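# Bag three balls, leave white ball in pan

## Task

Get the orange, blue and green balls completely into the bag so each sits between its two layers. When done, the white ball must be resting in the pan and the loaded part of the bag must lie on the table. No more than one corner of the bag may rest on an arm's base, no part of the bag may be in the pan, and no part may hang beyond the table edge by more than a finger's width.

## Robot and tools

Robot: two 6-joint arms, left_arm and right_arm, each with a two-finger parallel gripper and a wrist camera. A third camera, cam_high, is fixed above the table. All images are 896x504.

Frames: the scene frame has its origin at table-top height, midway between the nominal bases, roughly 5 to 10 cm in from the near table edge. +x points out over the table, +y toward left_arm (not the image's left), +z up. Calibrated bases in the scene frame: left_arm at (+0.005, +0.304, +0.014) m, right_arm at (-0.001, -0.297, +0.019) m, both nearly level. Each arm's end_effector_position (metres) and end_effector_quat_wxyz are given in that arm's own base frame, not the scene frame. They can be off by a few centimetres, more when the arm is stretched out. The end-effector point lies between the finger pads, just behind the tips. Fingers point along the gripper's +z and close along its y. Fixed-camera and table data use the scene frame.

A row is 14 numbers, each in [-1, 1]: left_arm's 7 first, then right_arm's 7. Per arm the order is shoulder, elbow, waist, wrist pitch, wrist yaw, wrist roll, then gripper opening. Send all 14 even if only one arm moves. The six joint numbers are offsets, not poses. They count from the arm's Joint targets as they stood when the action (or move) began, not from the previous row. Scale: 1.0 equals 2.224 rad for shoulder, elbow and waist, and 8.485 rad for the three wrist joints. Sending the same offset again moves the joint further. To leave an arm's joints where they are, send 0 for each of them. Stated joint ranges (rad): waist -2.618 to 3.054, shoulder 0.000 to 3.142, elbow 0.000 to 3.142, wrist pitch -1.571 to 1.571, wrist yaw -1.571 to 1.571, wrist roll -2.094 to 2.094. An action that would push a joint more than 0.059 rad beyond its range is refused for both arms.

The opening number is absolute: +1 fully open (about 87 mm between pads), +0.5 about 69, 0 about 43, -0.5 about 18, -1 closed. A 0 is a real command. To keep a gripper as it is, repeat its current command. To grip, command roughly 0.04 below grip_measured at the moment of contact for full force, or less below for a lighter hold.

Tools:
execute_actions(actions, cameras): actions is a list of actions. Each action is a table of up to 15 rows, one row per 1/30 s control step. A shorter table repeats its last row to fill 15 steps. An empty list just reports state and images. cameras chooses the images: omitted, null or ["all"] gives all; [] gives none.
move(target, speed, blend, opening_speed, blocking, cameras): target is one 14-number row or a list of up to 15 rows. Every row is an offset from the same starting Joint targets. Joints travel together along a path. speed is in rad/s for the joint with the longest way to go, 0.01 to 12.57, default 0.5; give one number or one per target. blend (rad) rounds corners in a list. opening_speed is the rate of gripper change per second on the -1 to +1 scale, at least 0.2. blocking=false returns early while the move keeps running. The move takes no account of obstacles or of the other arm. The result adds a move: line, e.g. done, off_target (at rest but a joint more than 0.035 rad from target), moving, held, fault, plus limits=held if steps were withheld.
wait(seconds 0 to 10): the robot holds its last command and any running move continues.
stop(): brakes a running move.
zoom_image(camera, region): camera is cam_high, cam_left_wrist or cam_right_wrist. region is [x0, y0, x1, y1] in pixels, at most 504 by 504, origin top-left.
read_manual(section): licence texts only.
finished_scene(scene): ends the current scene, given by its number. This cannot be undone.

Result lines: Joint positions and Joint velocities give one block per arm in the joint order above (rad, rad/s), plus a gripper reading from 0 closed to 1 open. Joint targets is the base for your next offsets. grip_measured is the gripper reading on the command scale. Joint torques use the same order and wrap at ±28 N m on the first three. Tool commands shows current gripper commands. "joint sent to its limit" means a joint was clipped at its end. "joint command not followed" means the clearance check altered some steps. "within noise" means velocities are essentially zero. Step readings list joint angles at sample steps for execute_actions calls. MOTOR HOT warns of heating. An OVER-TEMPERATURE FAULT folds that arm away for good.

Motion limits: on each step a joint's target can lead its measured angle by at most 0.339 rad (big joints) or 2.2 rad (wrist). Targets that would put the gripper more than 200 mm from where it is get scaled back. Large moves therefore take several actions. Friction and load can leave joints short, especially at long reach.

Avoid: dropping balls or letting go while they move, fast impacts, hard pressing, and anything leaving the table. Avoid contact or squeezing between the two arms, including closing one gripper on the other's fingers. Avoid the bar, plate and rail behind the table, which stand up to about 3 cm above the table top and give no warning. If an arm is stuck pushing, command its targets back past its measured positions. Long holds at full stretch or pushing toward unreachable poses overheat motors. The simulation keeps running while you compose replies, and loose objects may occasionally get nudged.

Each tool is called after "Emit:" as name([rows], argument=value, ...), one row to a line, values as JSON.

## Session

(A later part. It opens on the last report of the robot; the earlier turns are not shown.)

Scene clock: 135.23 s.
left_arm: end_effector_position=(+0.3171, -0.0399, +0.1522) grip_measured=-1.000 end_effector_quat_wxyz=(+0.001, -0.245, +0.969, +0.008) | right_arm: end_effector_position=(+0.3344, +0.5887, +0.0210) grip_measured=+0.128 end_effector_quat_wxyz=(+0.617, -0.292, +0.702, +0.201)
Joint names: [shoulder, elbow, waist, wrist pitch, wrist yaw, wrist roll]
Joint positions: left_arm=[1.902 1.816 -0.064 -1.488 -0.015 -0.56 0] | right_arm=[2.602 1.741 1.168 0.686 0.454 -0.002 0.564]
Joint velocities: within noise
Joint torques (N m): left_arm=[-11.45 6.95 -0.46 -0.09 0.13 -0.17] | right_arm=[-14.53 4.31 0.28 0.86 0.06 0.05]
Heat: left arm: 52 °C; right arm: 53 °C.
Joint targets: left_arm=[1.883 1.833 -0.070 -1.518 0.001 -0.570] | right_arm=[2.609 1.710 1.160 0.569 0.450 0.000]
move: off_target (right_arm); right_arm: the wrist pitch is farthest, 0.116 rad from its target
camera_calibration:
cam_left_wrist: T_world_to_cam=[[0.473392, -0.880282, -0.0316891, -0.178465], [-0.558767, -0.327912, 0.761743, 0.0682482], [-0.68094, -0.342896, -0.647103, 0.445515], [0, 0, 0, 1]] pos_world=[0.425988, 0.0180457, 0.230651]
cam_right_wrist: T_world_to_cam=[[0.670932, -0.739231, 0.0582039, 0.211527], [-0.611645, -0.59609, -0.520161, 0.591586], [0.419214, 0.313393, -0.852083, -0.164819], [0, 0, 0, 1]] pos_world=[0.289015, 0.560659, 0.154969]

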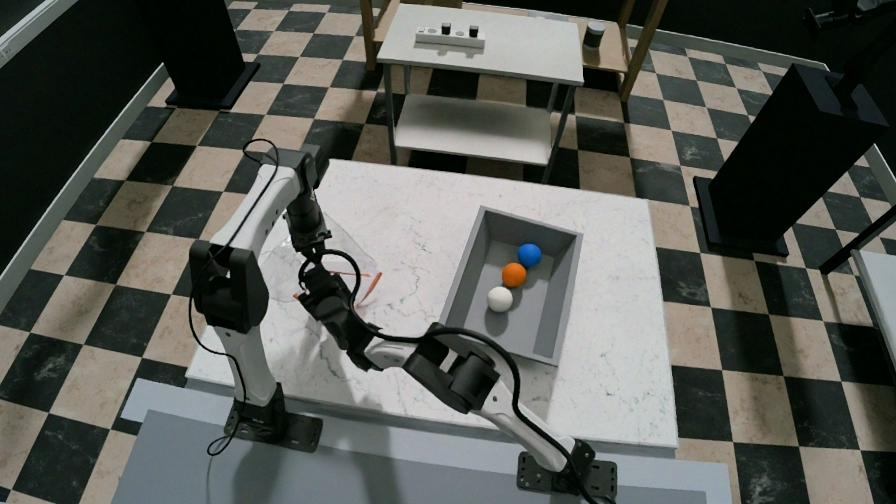

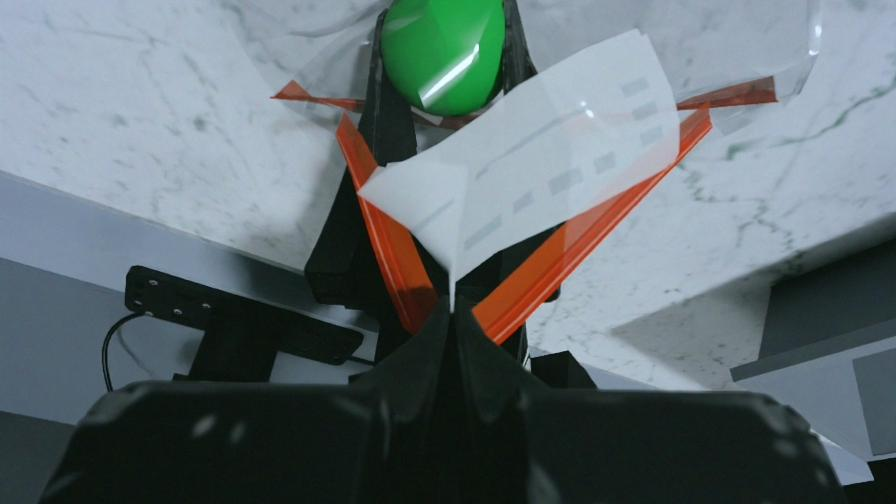

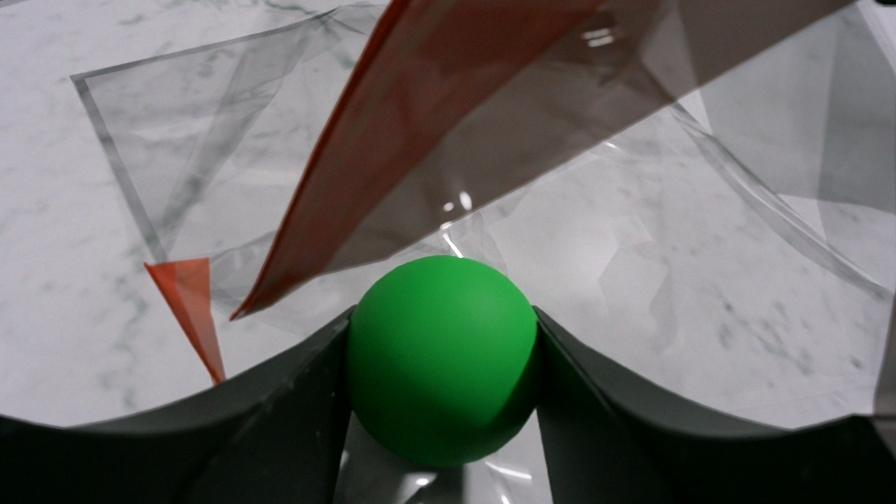

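Emit:
move(target=[0,0,0,0,0,0,-1,0,-0.02,0,0.0135,0,0,0], speed=0.2, cameras=["cam_right_wrist"])

Scene clock: 143.90 s.
left_arm: end_effector_position=(+0.3143, -0.0402, +0.1527) grip_measured=-1.000 end_effector_quat_wxyz=(-0.005, -0.245, +0.969, +0.008) | right_arm: end_effector_position=(+0.3332, +0.5859, +0.0213) grip_measured=+0.128 end_effector_quat_wxyz=(+0.627, -0.283, +0.694, +0.211)
Joint names: [shoulder, elbow, waist, wrist pitch, wrist yaw, wrist roll]
Joint positions: left_arm=[1.902 1.816 -0.064 -1.5 -0.012 -0.56 0] | right_arm=[2.602 1.702 1.168 0.762 0.454 -0.002 0.564]
Joint velocities: within noise
Joint torques (N m): left_arm=[-11.4 6.95 -0.49 -0.02 0.11 -0.18] | right_arm=[-14.38 3.73 0.29 1.33 0.06 0.04]
Heat: left arm: 53 °C; right arm: 58 °C.
Joint targets: left_arm=[1.883 1.833 -0.070 -1.518 0.000 -0.570] | right_arm=[2.609 1.665 1.160 0.684 0.450 0.000]
move: off_target (right_arm); right_arm: the wrist pitch is farthest, 0.078 rad from its target
camera_calibration:
cam_right_wrist: T_world_to_cam=[[0.670233, -0.740923, 0.0426679, 0.211795], [-0.603897, -0.577893, -0.548952, 0.57668], [0.431389, 0.342159, -0.834764, -0.1845], [0, 0, 0, 1]] pos_world=[0.285894, 0.553311, 0.153519]
Images, in order (width x height): cam_right_wrist 896x504.

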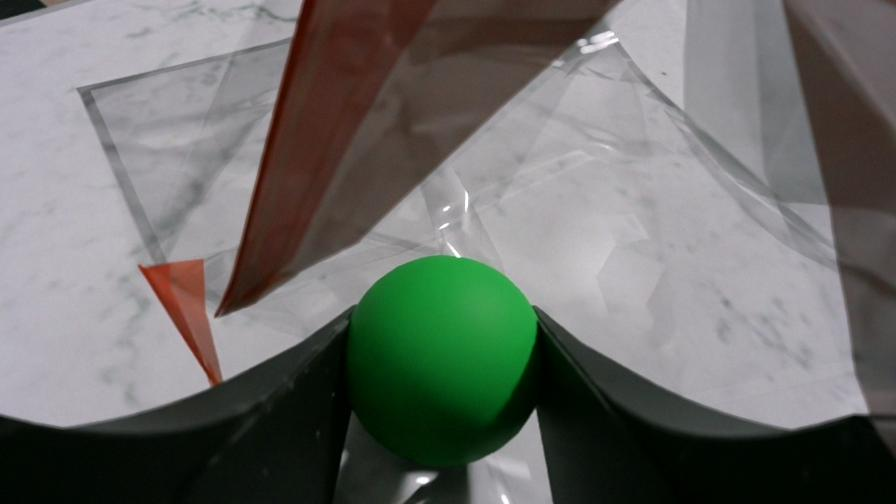

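Emit:
move(target=[0,0,0,0,0,0,-1,0,0,0,0,0,0,0.35], opening_speed=0.6)

Scene clock: 146.27 s.
left_arm: end_effector_position=(+0.3140, -0.0403, +0.1528) grip_measured=-1.000 end_effector_quat_wxyz=(-0.006, -0.245, +0.969, +0.008) | right_arm: end_effector_position=(+0.3312, +0.5810, +0.0100) grip_measured=+0.350 end_effector_quat_wxyz=(+0.617, -0.291, +0.703, +0.201)
Joint names: [shoulder, elbow, waist, wrist pitch, wrist yaw, wrist roll]
Joint positions: left_arm=[1.902 1.816 -0.064 -1.501 -0.011 -0.56 0] | right_arm=[2.602 1.687 1.168 0.739 0.454 -0.001 0.675]
Joint velocities: within noise
Joint torques (N m): left_arm=[-11.45 6.94 -0.46 0.01 0.1 -0.17] | right_arm=[-14.34 4.92 0.28 1.59 0.07 0.03]
Heat: left arm: 53 °C; right arm: 59 °C.
Joint targets: left_arm=[1.883 1.833 -0.070 -1.518 0.000 -0.570] | right_arm=[2.609 1.666 1.160 0.683 0.450 0.000]
move: off_target (right_arm); right_arm: the wrist pitch is farthest, 0.055 rad from its target
camera_calibration:
cam_left_wrist: T_world_to_cam=[[0.472955, -0.880384, -0.0351962, -0.176651], [-0.549268, -0.325838, 0.769502, 0.0619143], [-0.688926, -0.344608, -0.637673, 0.444565], [0, 0, 0, 1]] pos_world=[0.423828, 0.0178544, 0.229627]
cam_right_wrist: T_world_to_cam=[[0.670669, -0.7395, 0.0578164, 0.208975], [-0.612283, -0.595918, -0.519607, 0.579385], [0.418703, 0.313085, -0.852447, -0.170101], [0, 0, 0, 1]] pos_world=[0.285816, 0.553059, 0.143969]

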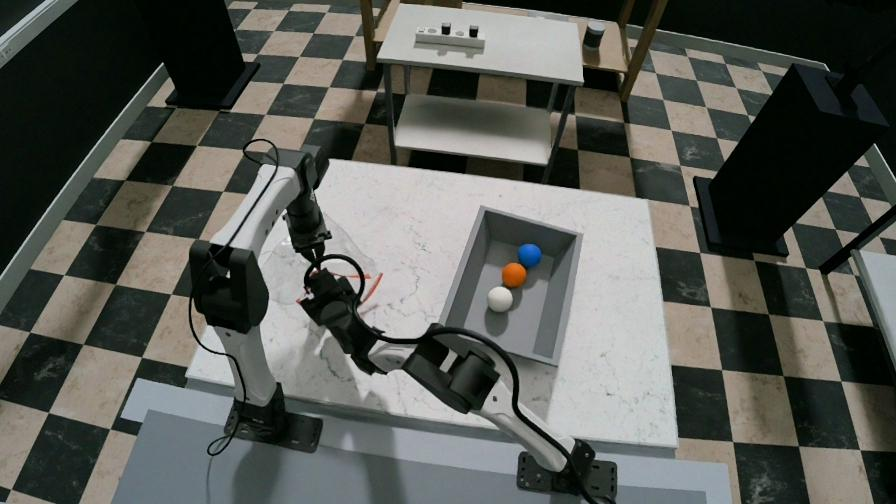

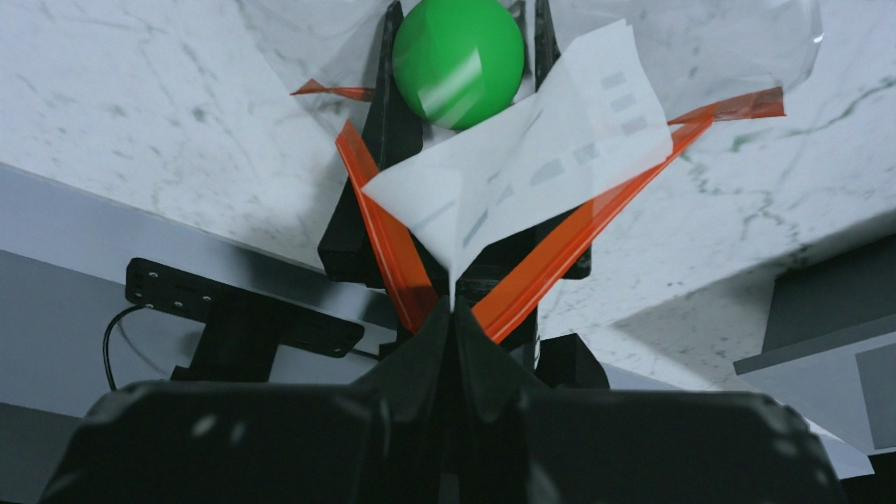

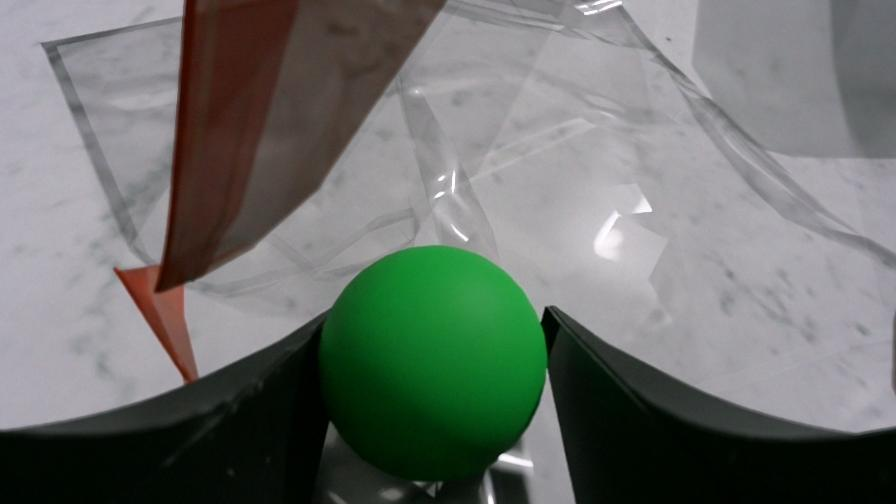

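Emit:
move(target=[0,0,0,0,0,0,-1,-0.0675,-0.1394,0.0193,0.0189,0,0,0.35], speed=0.25)

Scene clock: 151.53 s.
left_arm: end_effector_position=(+0.3135, -0.0402, +0.1529) grip_measured=-1.000 end_effector_quat_wxyz=(-0.007, -0.245, +0.969, +0.008) | right_arm: end_effector_position=(+0.2960, +0.5453, +0.0078) grip_measured=+0.350 end_effector_quat_wxyz=(+0.615, -0.301, +0.698, +0.211)
Joint names: [shoulder, elbow, waist, wrist pitch, wrist yaw, wrist roll]
Joint positions: left_arm=[1.902 1.816 -0.064 -1.503 -0.011 -0.56 0] | right_arm=[2.472 1.387 1.198 0.912 0.454 0.001 0.675]
Joint velocities: within noise
Joint torques (N m): left_arm=[-11.43 6.95 -0.47 0.03 0.09 -0.17] | right_arm=[-14.74 3.41 1.32 1.42 0.06 0.02]
Heat: left arm: 53 °C; right arm: 61 °C.
Joint targets: left_arm=[1.883 1.833 -0.070 -1.518 0.000 -0.570] | right_arm=[2.459 1.355 1.203 0.844 0.450 0.000]
move: off_target (right_arm); right_arm: the wrist pitch is farthest, 0.069 rad from its target
camera_calibration:
cam_left_wrist: T_world_to_cam=[[0.472939, -0.880352, -0.036174, -0.176285], [-0.547768, -0.325931, 0.770532, 0.0609621], [-0.69013, -0.3446, -0.636374, 0.444509], [0, 0, 0, 1]] pos_world=[0.423534, 0.0178542, 0.229524]
cam_right_wrist: T_world_to_cam=[[0.692143, -0.719674, 0.0548405, 0.189131], [-0.594357, -0.611428, -0.522394, 0.538632], [0.409484, 0.328977, -0.850939, -0.151986], [0, 0, 0, 1]] pos_world=[0.25147, 0.515447, 0.141676]

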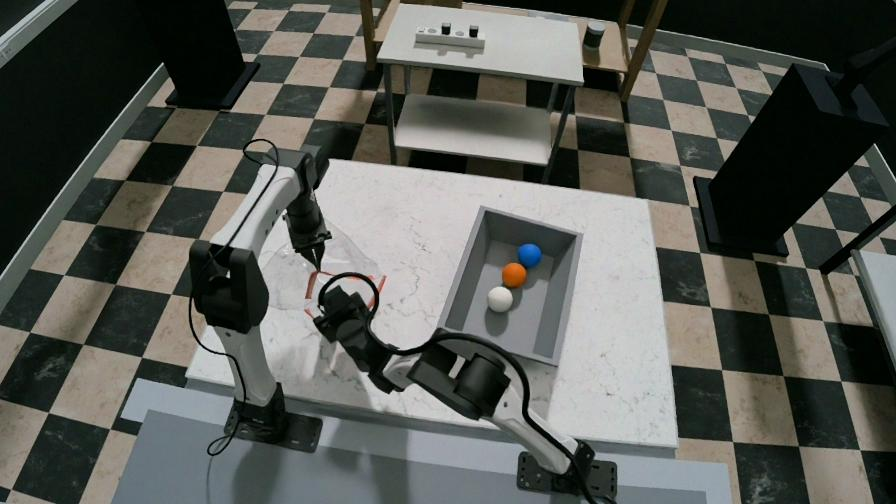

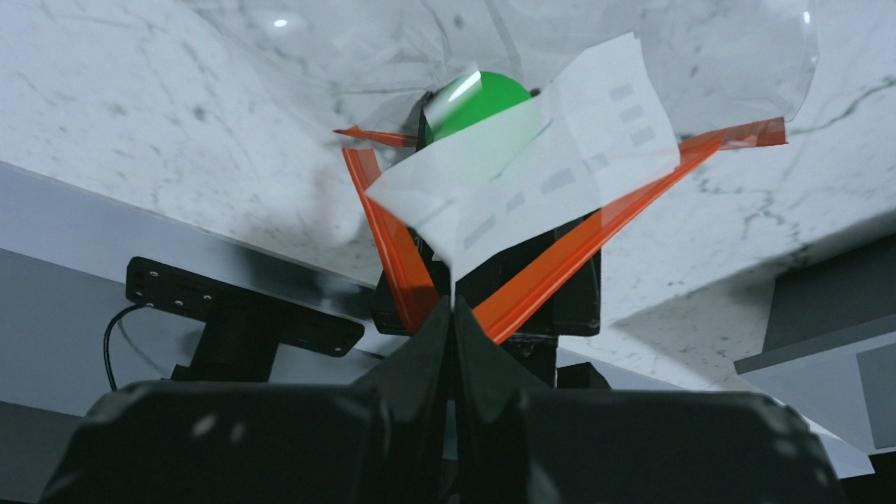

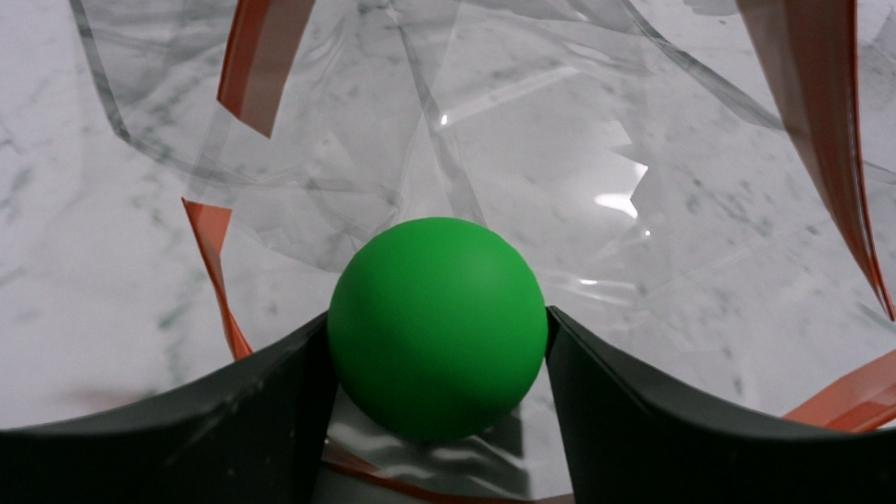

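Emit:
move(target=[0,0,0,0,0,0,-1,-0.0265,0.0773,-0.0031,-0.0437,0,0,0.35], speed=0.25)

Scene clock: 158.63 s.
left_arm: end_effector_position=(+0.3132, -0.0403, +0.1529) grip_measured=-1.000 end_effector_quat_wxyz=(-0.007, -0.245, +0.969, +0.008) | right_arm: end_effector_position=(+0.2974, +0.5490, +0.0118) grip_measured=+0.350 end_effector_quat_wxyz=(+0.564, -0.345, +0.733, +0.161)
Joint names: [shoulder, elbow, waist, wrist pitch, wrist yaw, wrist roll]
Joint positions: left_arm=[1.902 1.816 -0.064 -1.504 -0.011 -0.56 0] | right_arm=[2.423 1.516 1.198 0.551 0.454 0.001 0.675]
Joint velocities: within noise
Joint torques (N m): left_arm=[-11.44 6.93 -0.47 0.04 0.09 -0.17] | right_arm=[-15.95 7.65 0.77 1.29 0.1 0.03]
Heat: left arm: 54 °C; right arm: 63 °C.
Joint targets: left_arm=[1.883 1.833 -0.070 -1.518 0.000 -0.570] | right_arm=[2.400 1.528 1.196 0.473 0.450 0.000]
move: off_target (right_arm); right_arm: the wrist pitch is farthest, 0.078 rad from its target
camera_calibration:
cam_left_wrist: T_world_to_cam=[[0.472929, -0.880346, -0.0364661, -0.176124], [-0.546874, -0.325733, 0.77125, 0.0603872], [-0.690845, -0.344804, -0.635487, 0.444411], [0, 0, 0, 1]] pos_world=[0.423338, 0.0178552, 0.229422]
cam_right_wrist: T_world_to_cam=[[0.698338, -0.703846, 0.130091, 0.17918], [-0.624206, -0.687806, -0.370527, 0.59285], [0.350271, 0.177549, -0.919666, -0.0488781], [0, 0, 0, 1]] pos_world=[0.262053, 0.542559, 0.151405]

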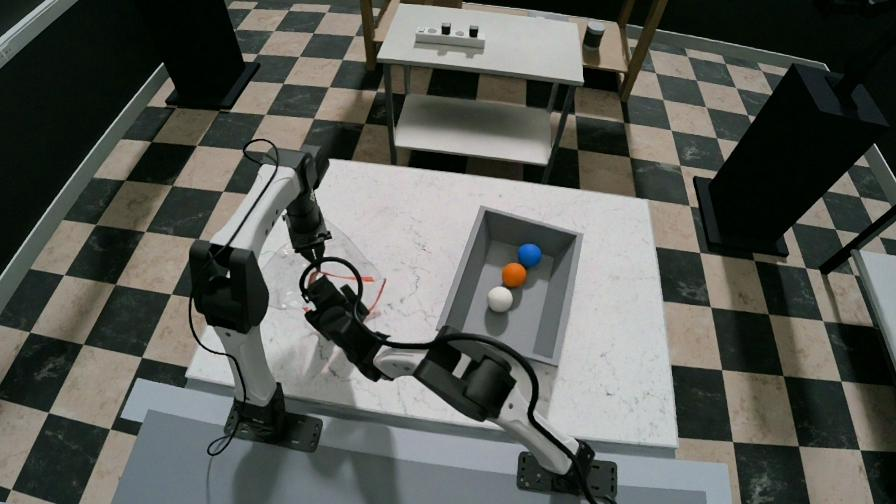

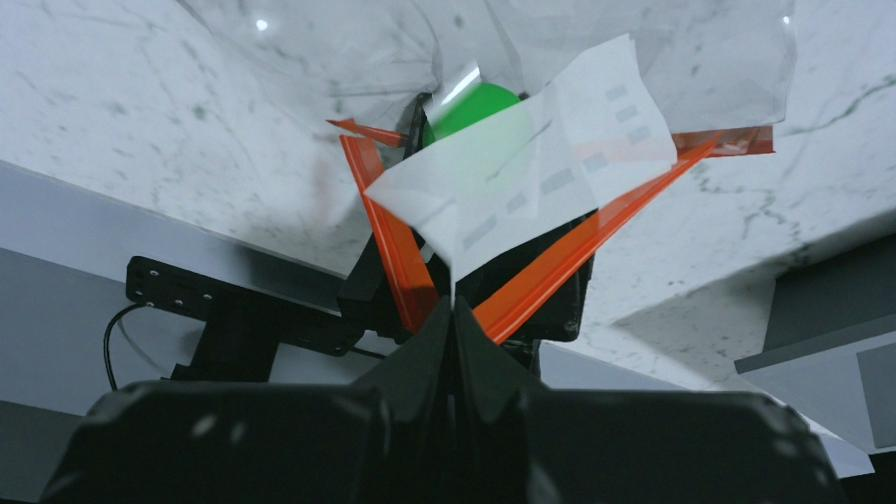

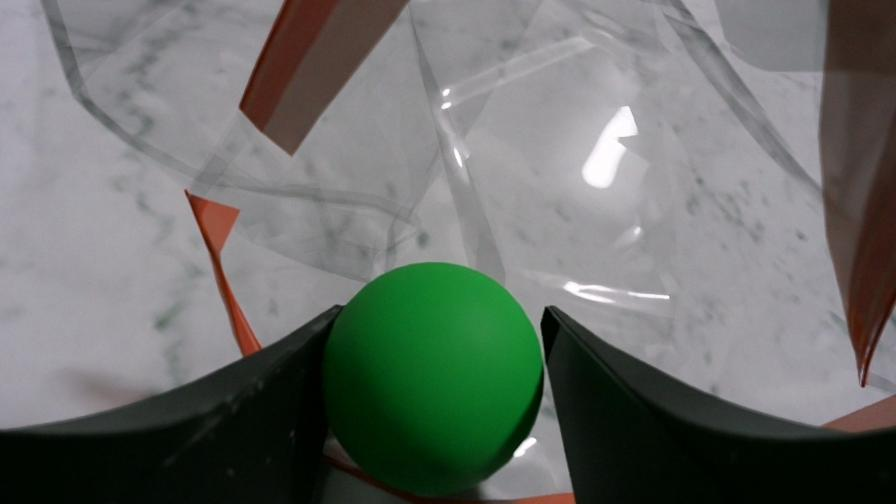

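Emit:
move(target=[0,0,0,0,0,0,-1,-0.0181,0.0039,0,-0.0059,0,0,0.35], speed=0.2)

Scene clock: 165.00 s.
left_arm: end_effector_position=(+0.3132, -0.0403, +0.1529) grip_measured=-1.000 end_effector_quat_wxyz=(-0.007, -0.245, +0.969, +0.008) | right_arm: end_effector_position=(+0.2949, +0.5425, +0.0131) grip_measured=+0.350 end_effector_quat_wxyz=(+0.549, -0.356, +0.742, +0.147)
Joint names: [shoulder, elbow, waist, wrist pitch, wrist yaw, wrist roll]
Joint positions: left_arm=[1.902 1.816 -0.064 -1.504 -0.011 -0.56 0] | right_arm=[2.394 1.516 1.198 0.472 0.454 0.001 0.675]
Joint velocities: within noise
Joint torques (N m): left_arm=[-11.41 6.94 -0.44 0.04 0.09 -0.17] | right_arm=[-16.88 8.5 0.77 1.62 0.11 0.03]
Heat: left arm: 55 °C; right arm: 67 °C.
Joint targets: left_arm=[1.883 1.833 -0.070 -1.518 0.000 -0.570] | right_arm=[2.359 1.536 1.196 0.423 0.450 0.000]
move: off_target (right_arm); right_arm: the wrist pitch is farthest, 0.049 rad from its target
camera_calibration:
cam_left_wrist: T_world_to_cam=[[0.472929, -0.880346, -0.0364661, -0.176124], [-0.546874, -0.325733, 0.77125, 0.0603872], [-0.690845, -0.344804, -0.635487, 0.444411], [0, 0, 0, 1]] pos_world=[0.423338, 0.0178552, 0.229422]
cam_right_wrist: T_world_to_cam=[[0.700947, -0.69722, 0.150189, 0.171577], [-0.630522, -0.704204, -0.326403, 0.597428], [0.333338, 0.134094, -0.933223, -0.0169404], [0, 0, 0, 1]] pos_world=[0.262072, 0.542609, 0.153424]

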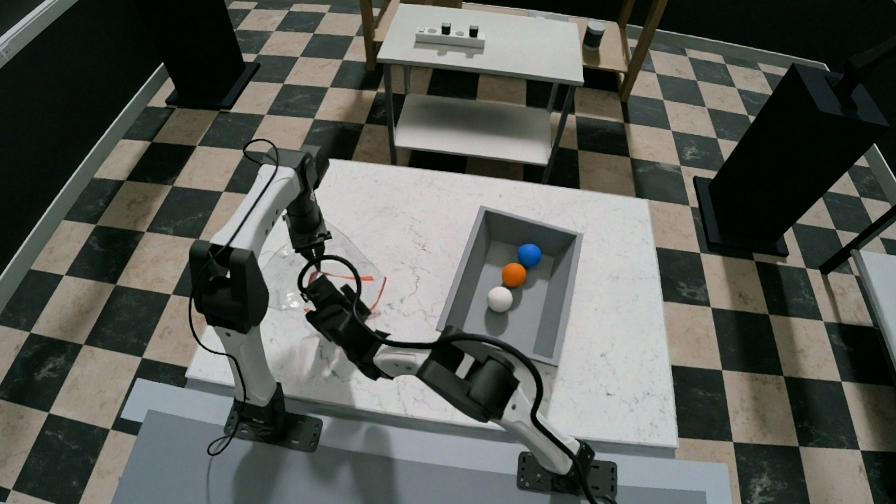

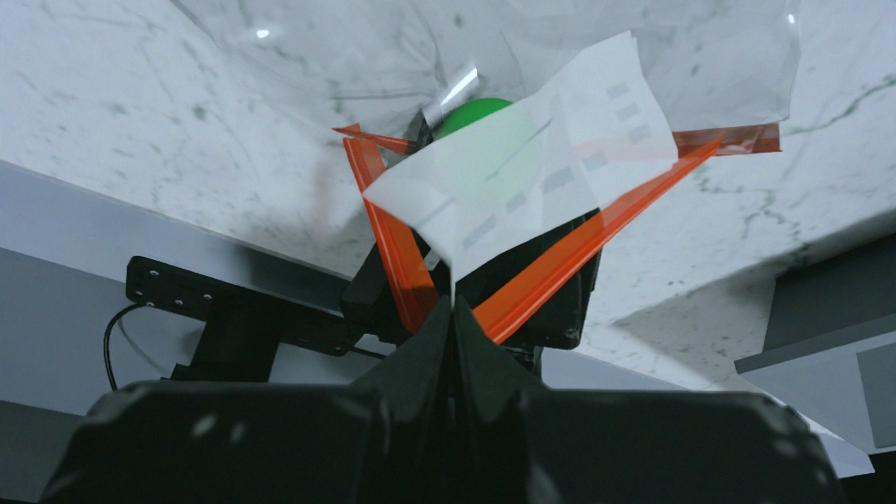

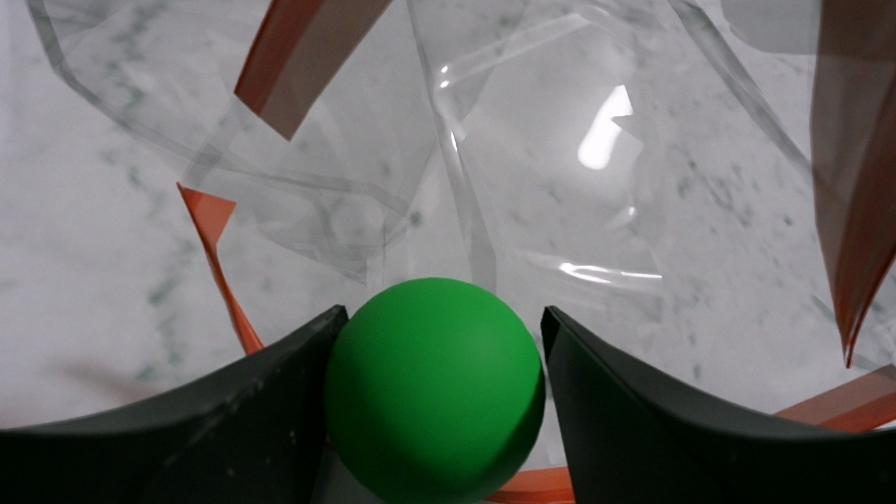

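Emit:
move(target=[0,0,0,0,0,0,-1,-0.012,-0.004,0,0.001,0,0,0.35], speed=0.25, cameras=["cam_right_wrist"])

Scene clock: 171.87 s.
left_arm: end_effector_position=(+0.3131, -0.0404, +0.1529) grip_measured=-1.000 end_effector_quat_wxyz=(-0.007, -0.245, +0.969, +0.008) | right_arm: end_effector_position=(+0.2941, +0.5405, +0.0157) grip_measured=+0.350 end_effector_quat_wxyz=(+0.545, -0.359, +0.744, +0.143)
Joint names: [shoulder, elbow, waist, wrist pitch, wrist yaw, wrist roll]
Joint positions: left_arm=[1.902 1.816 -0.064 -1.504 -0.01 -0.56 0] | right_arm=[2.381 1.516 1.198 0.445 0.454 0.001 0.675]
Joint velocities: within noise
Joint torques (N m): left_arm=[-11.43 6.95 -0.44 0.05 0.08 -0.17] | right_arm=[-18.09 7.79 0.76 2.03 0.12 0.03]
Heat: left arm: 55 °C; right arm: 69 °C.
Joint targets: left_arm=[1.883 1.833 -0.070 -1.518 0.001 -0.570] | right_arm=[2.333 1.527 1.196 0.431 0.450 0.000]
move: off_target (right_arm); right_arm: the shoulder is farthest, 0.048 rad from its target
camera_calibration:
cam_right_wrist: T_world_to_cam=[[0.701652, -0.695375, 0.155365, 0.169016], [-0.632151, -0.708133, -0.314536, 0.598808], [0.32874, 0.122481, -0.936445, -0.0061781], [0, 0, 0, 1]] pos_world=[0.261978, 0.542322, 0.156302]
Images, in order (width x height): cam_right_wrist 896x504.

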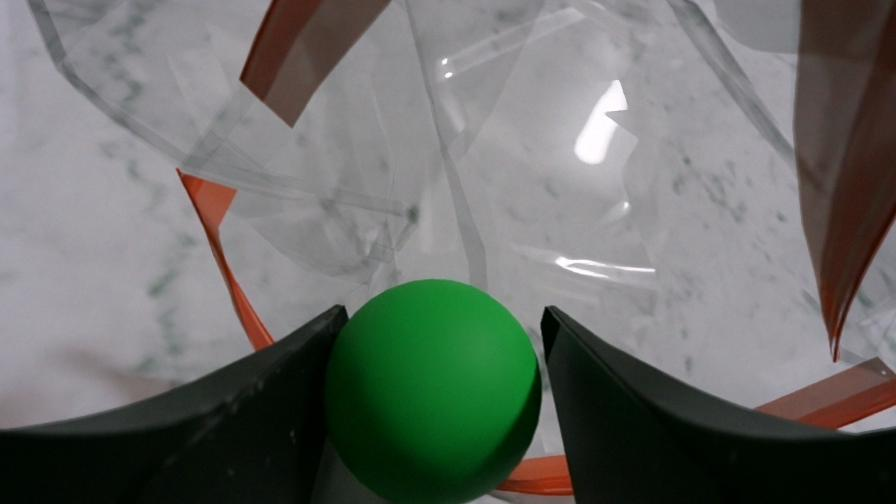

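Emit:
move(target=[0,0,0,0,0,0,-1,-0.0446,-0.1061,0.0207,0.0132,0,0,0.35], speed=0.25)

Scene clock: 175.50 s.
left_arm: end_effector_position=(+0.3131, -0.0404, +0.1529) grip_measured=-1.000 end_effector_quat_wxyz=(-0.007, -0.245, +0.969, +0.008) | right_arm: end_effector_position=(+0.2591, +0.5173, +0.0140) grip_measured=+0.350 end_effector_quat_wxyz=(+0.539, -0.376, +0.738, +0.153)
Joint names: [shoulder, elbow, waist, wrist pitch, wrist yaw, wrist roll]
Joint positions: left_arm=[1.902 1.816 -0.064 -1.504 -0.01 -0.56 0] | right_arm=[2.274 1.31 1.24 0.537 0.454 0.001 0.675]
Joint velocities: within noise
Joint torques (N m): left_arm=[-11.44 6.95 -0.49 0.05 0.09 -0.17] | right_arm=[-16.28 4.92 1.1 2.3 0.12 0.03]
Heat: left arm: 55 °C; right arm: 69 °C.
Joint targets: left_arm=[1.883 1.833 -0.070 -1.518 0.000 -0.570] | right_arm=[2.233 1.291 1.242 0.544 0.450 0.000]
move: off_target (right_arm); right_arm: the shoulder is farthest, 0.040 rad from its target
camera_calibration:
cam_left_wrist: T_world_to_cam=[[0.472869, -0.880383, -0.0363471, -0.176078], [-0.546568, -0.325427, 0.771596, 0.0601199], [-0.691128, -0.344998, -0.635073, 0.444372], [0, 0, 0, 1]] pos_world=[0.423239, 0.0178563, 0.22942]
cam_right_wrist: T_world_to_cam=[[0.730586, -0.664246, 0.158181, 0.154041], [-0.602622, -0.736168, -0.308063, 0.566468], [0.321078, 0.129743, -0.938123, 0.00474199], [0, 0, 0, 1]] pos_world=[0.227304, 0.518722, 0.15459]

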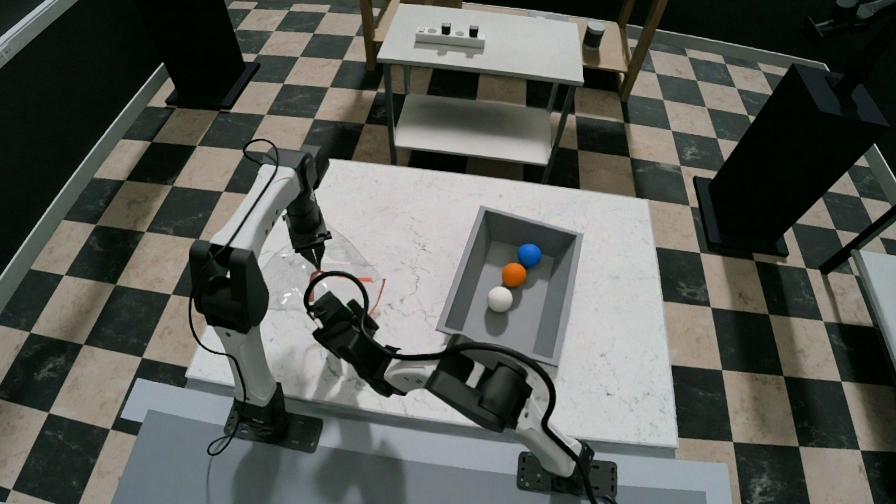

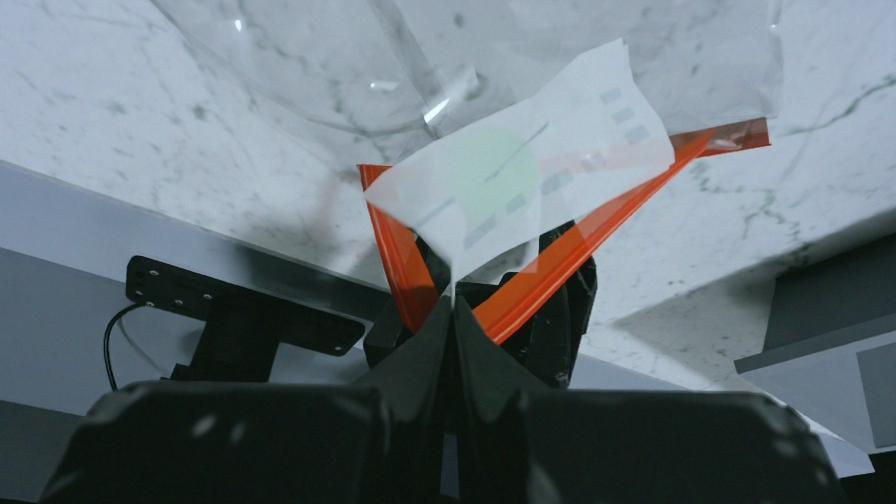

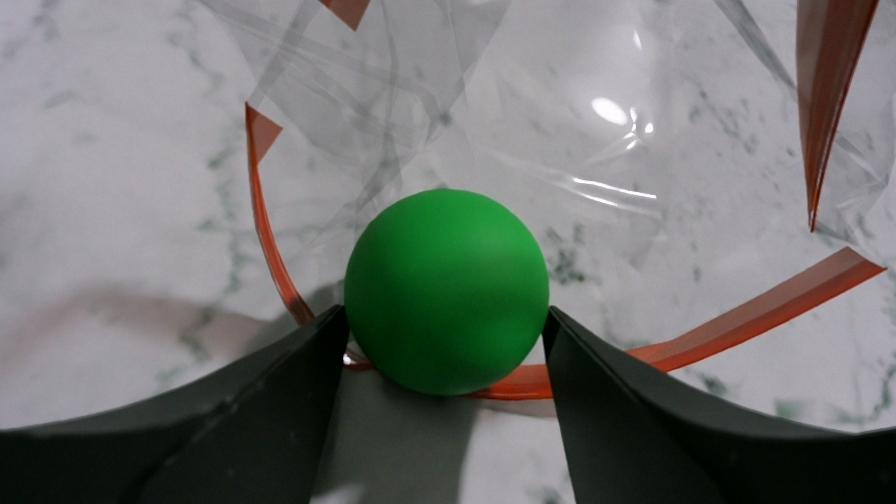

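Emit:
move(target=[0,0,0,0,0,0,-1,-0.0332,-0.071,0.0157,0.0097,0,0,-0.1], speed=0.25, opening_speed=0.5)

Scene clock: 181.67 s.
left_arm: end_effector_position=(+0.3129, -0.0404, +0.1530) grip_measured=-1.000 end_effector_quat_wxyz=(-0.008, -0.245, +0.969, +0.008) | right_arm: end_effector_position=(+0.2325, +0.4974, +0.0121) grip_measured=-0.100 end_effector_quat_wxyz=(+0.537, -0.388, +0.731, +0.163)
Joint names: [shoulder, elbow, waist, wrist pitch, wrist yaw, wrist roll]
Joint positions: left_arm=[1.902 1.816 -0.064 -1.505 -0.01 -0.56 0] | right_arm=[2.197 1.152 1.274 0.622 0.454 0.001 0.45]
Joint velocities: within noise
Joint torques (N m): left_arm=[-11.41 6.91 -0.49 0.05 0.1 -0.17] | right_arm=[-15.06 4.64 1.14 2.25 0.12 0.03]
Heat: left arm: 56 °C; right arm: 68 °C.
Joint targets: left_arm=[1.883 1.833 -0.070 -1.518 0.000 -0.570] | right_arm=[2.160 1.133 1.277 0.626 0.450 0.000]
move: off_target (right_arm); right_arm: the shoulder is farthest, 0.038 rad from its target
camera_calibration:
cam_left_wrist: T_world_to_cam=[[0.472857, -0.880384, -0.0364706, -0.176089], [-0.545918, -0.325202, 0.772151, 0.0597071], [-0.691649, -0.345207, -0.634392, 0.444273], [0, 0, 0, 1]] pos_world=[0.423142, 0.0177573, 0.229318]
cam_right_wrist: T_world_to_cam=[[0.752827, -0.639179, 0.157167, 0.142964], [-0.576758, -0.755637, -0.310425, 0.538926], [0.317178, 0.143049, -0.937515, 0.00839237], [0, 0, 0, 1]] pos_world=[0.20054, 0.497411, 0.152695]

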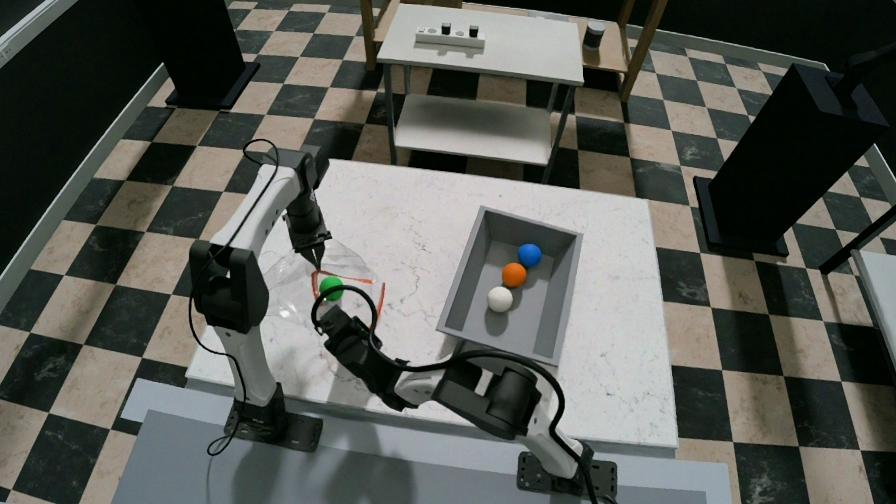

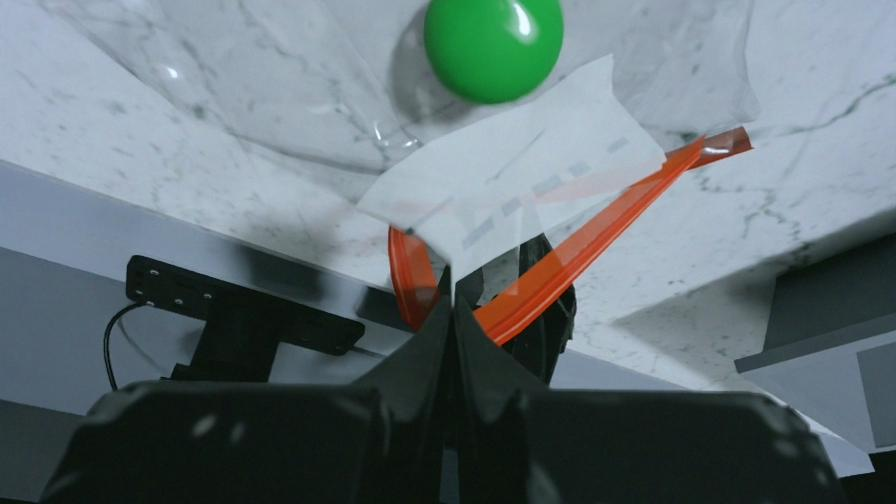

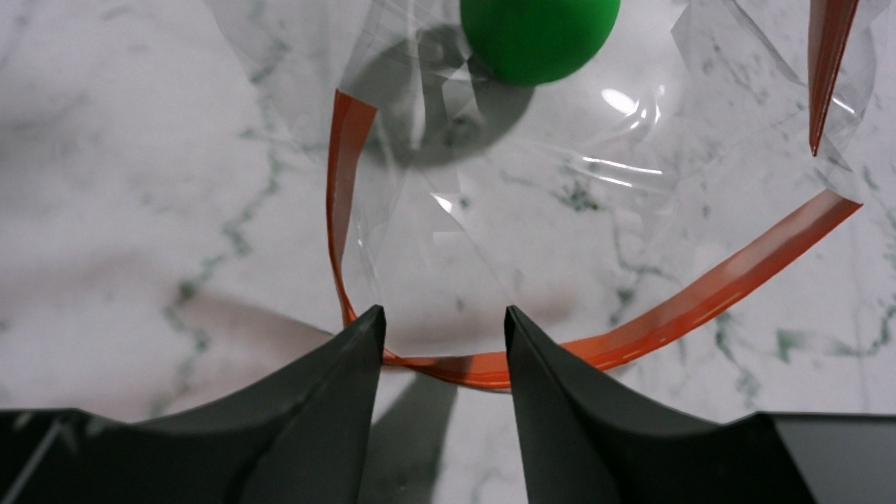

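Emit:
move([
  [0,0,0,0,0,0,-1,-0.08,0.01,0,-0.01,0,0,-0.1],
  [0,0,0,0,0,0,-1,-0.4681,-0.2801,-0.2684,-0.0433,-0.099,-0.0153,-0.1],
], speed=[0.3,0.7])

Scene clock: 187.03 s.
left_arm: end_effector_position=(+0.3129, -0.0405, +0.1530) grip_measured=-1.000 end_effector_quat_wxyz=(-0.008, -0.245, +0.969, +0.008) | right_arm: end_effector_position=(+0.2367, +0.2722, +0.1459) grip_measured=-0.100 end_effector_quat_wxyz=(+0.505, -0.414, +0.693, +0.306)
Joint names: [shoulder, elbow, waist, wrist pitch, wrist yaw, wrist roll]
Joint positions: left_arm=[1.902 1.816 -0.064 -1.505 -0.01 -0.56 0] | right_arm=[1.13 0.528 0.688 0.27 -0.377 -0.119 0.45]
Joint velocities: within noise
Joint torques (N m): left_arm=[-11.43 6.93 -0.46 0.05 0.07 -0.17] | right_arm=[-4.07 6.16 0.32 2.13 -0.13 -0.08]
Heat: left arm: 56 °C; right arm: 67 °C.
Joint targets: left_arm=[1.883 1.833 -0.070 -1.518 0.001 -0.570] | right_arm=[1.119 0.510 0.680 0.259 -0.390 -0.130]
move: done
camera_calibration:
cam_left_wrist: T_world_to_cam=[[0.472857, -0.880396, -0.0361933, -0.176151], [-0.545869, -0.324933, 0.772299, 0.0596487], [-0.691689, -0.34543, -0.634228, 0.444256], [0, 0, 0, 1]] pos_world=[0.423142, 0.0177584, 0.229318]
cam_right_wrist: T_world_to_cam=[[0.888911, -0.45719, -0.0285405, -0.0798179], [-0.431256, -0.814226, -0.388656, 0.40558], [0.154451, 0.357789, -0.920941, 0.142323], [0, 0, 0, 1]] pos_world=[0.223878, 0.242821, 0.286424]

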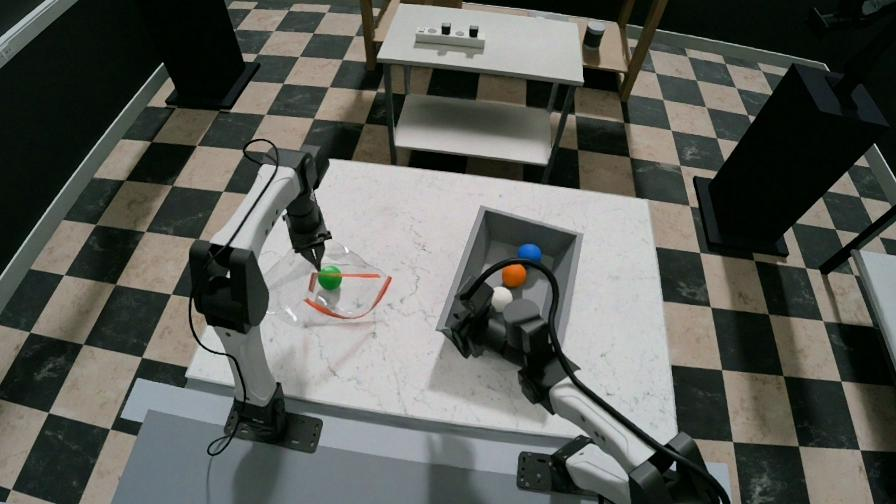

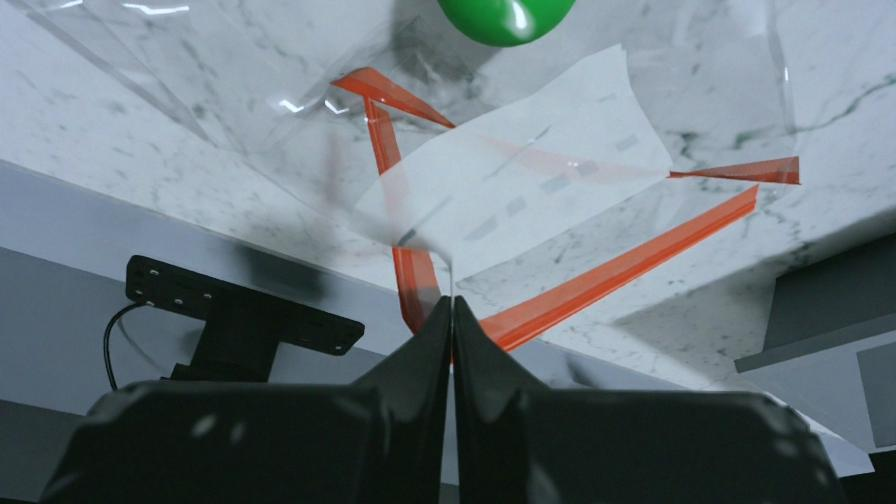

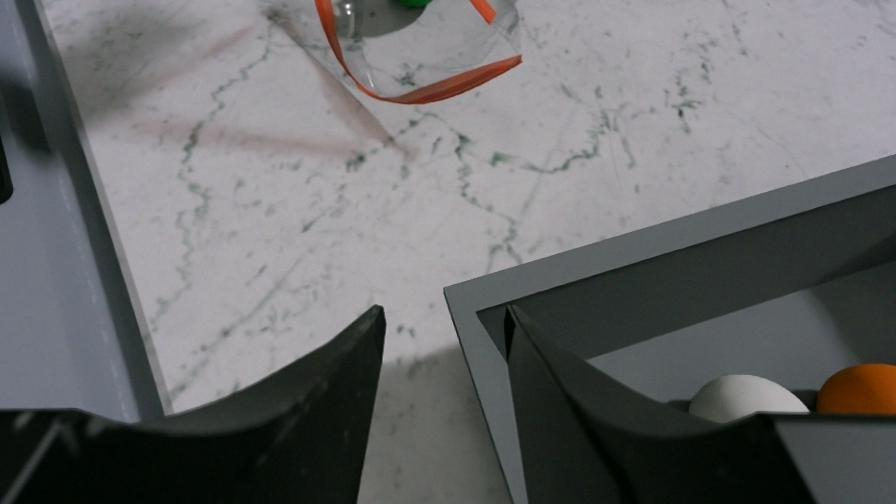

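Emit:
move(target=[0,0,0,0,0,0,-1,0.5125,0.8435,-0.1661,-0.1869,0.046,0.0153,0.25], speed=0.7)

Scene clock: 195.87 s.
left_arm: end_effector_position=(+0.3129, -0.0405, +0.1530) grip_measured=-1.000 end_effector_quat_wxyz=(-0.008, -0.245, +0.969, +0.008) | right_arm: end_effector_position=(+0.4464, +0.1501, +0.1601) grip_measured=+0.250 end_effector_quat_wxyz=(+0.179, -0.163, +0.970, +0.036)
Joint names: [shoulder, elbow, waist, wrist pitch, wrist yaw, wrist roll]
Joint positions: left_arm=[1.902 1.816 -0.064 -1.505 -0.01 -0.56 0] | right_arm=[2.24 2.354 0.319 -1.318 -0.017 -0.012 0.625]
Joint velocities: within noise
Joint torques (N m): left_arm=[-11.43 6.99 -0.49 0.05 0.08 -0.17] | right_arm=[-10.89 9.46 0.25 1.13 0.2 0.14]
Heat: left arm: 56 °C; right arm: 61 °C.
Joint targets: left_arm=[1.883 1.833 -0.070 -1.518 0.001 -0.570] | right_arm=[2.258 2.387 0.311 -1.327 0.000 0.000]
move: done
camera_calibration:
cam_left_wrist: T_world_to_cam=[[0.472857, -0.880396, -0.0361933, -0.176151], [-0.545869, -0.324933, 0.772299, 0.0596487], [-0.691689, -0.34543, -0.634228, 0.444256], [0, 0, 0, 1]] pos_world=[0.423142, 0.0177584, 0.229318]
cam_right_wrist: T_world_to_cam=[[0.32095, -0.946407, -0.0361241, 0.00656421], [-0.826704, -0.298559, 0.476888, 0.362668], [-0.462115, -0.123193, -0.878221, 0.507267], [0, 0, 0, 1]] pos_world=[0.532128, 0.176982, 0.272778]

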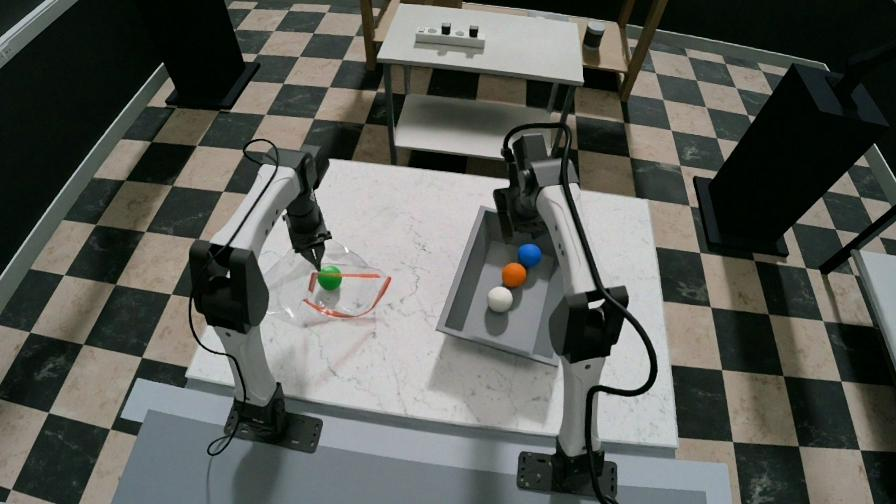

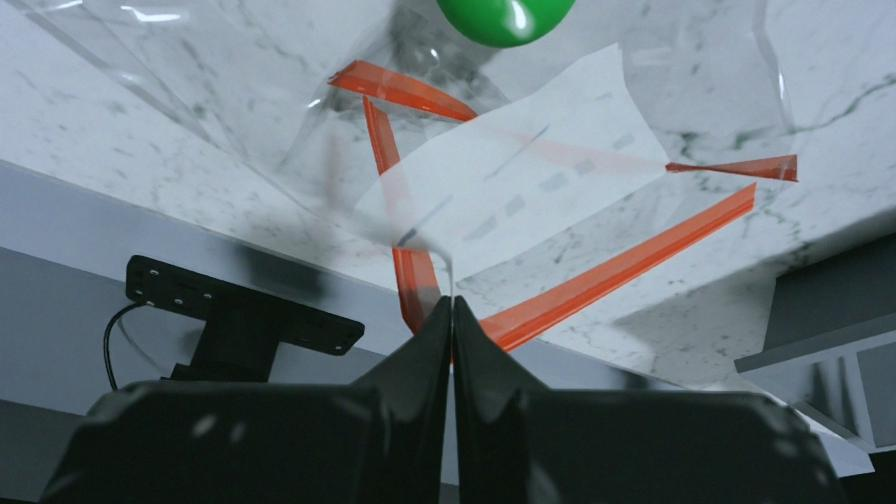

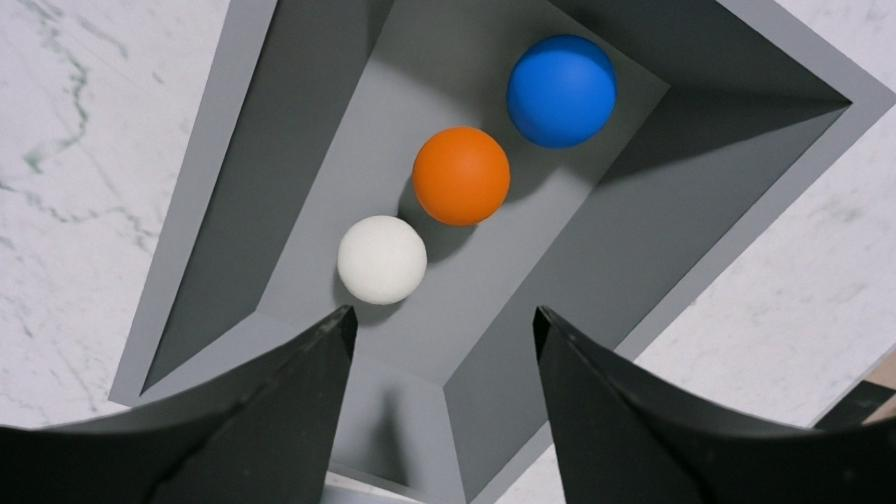

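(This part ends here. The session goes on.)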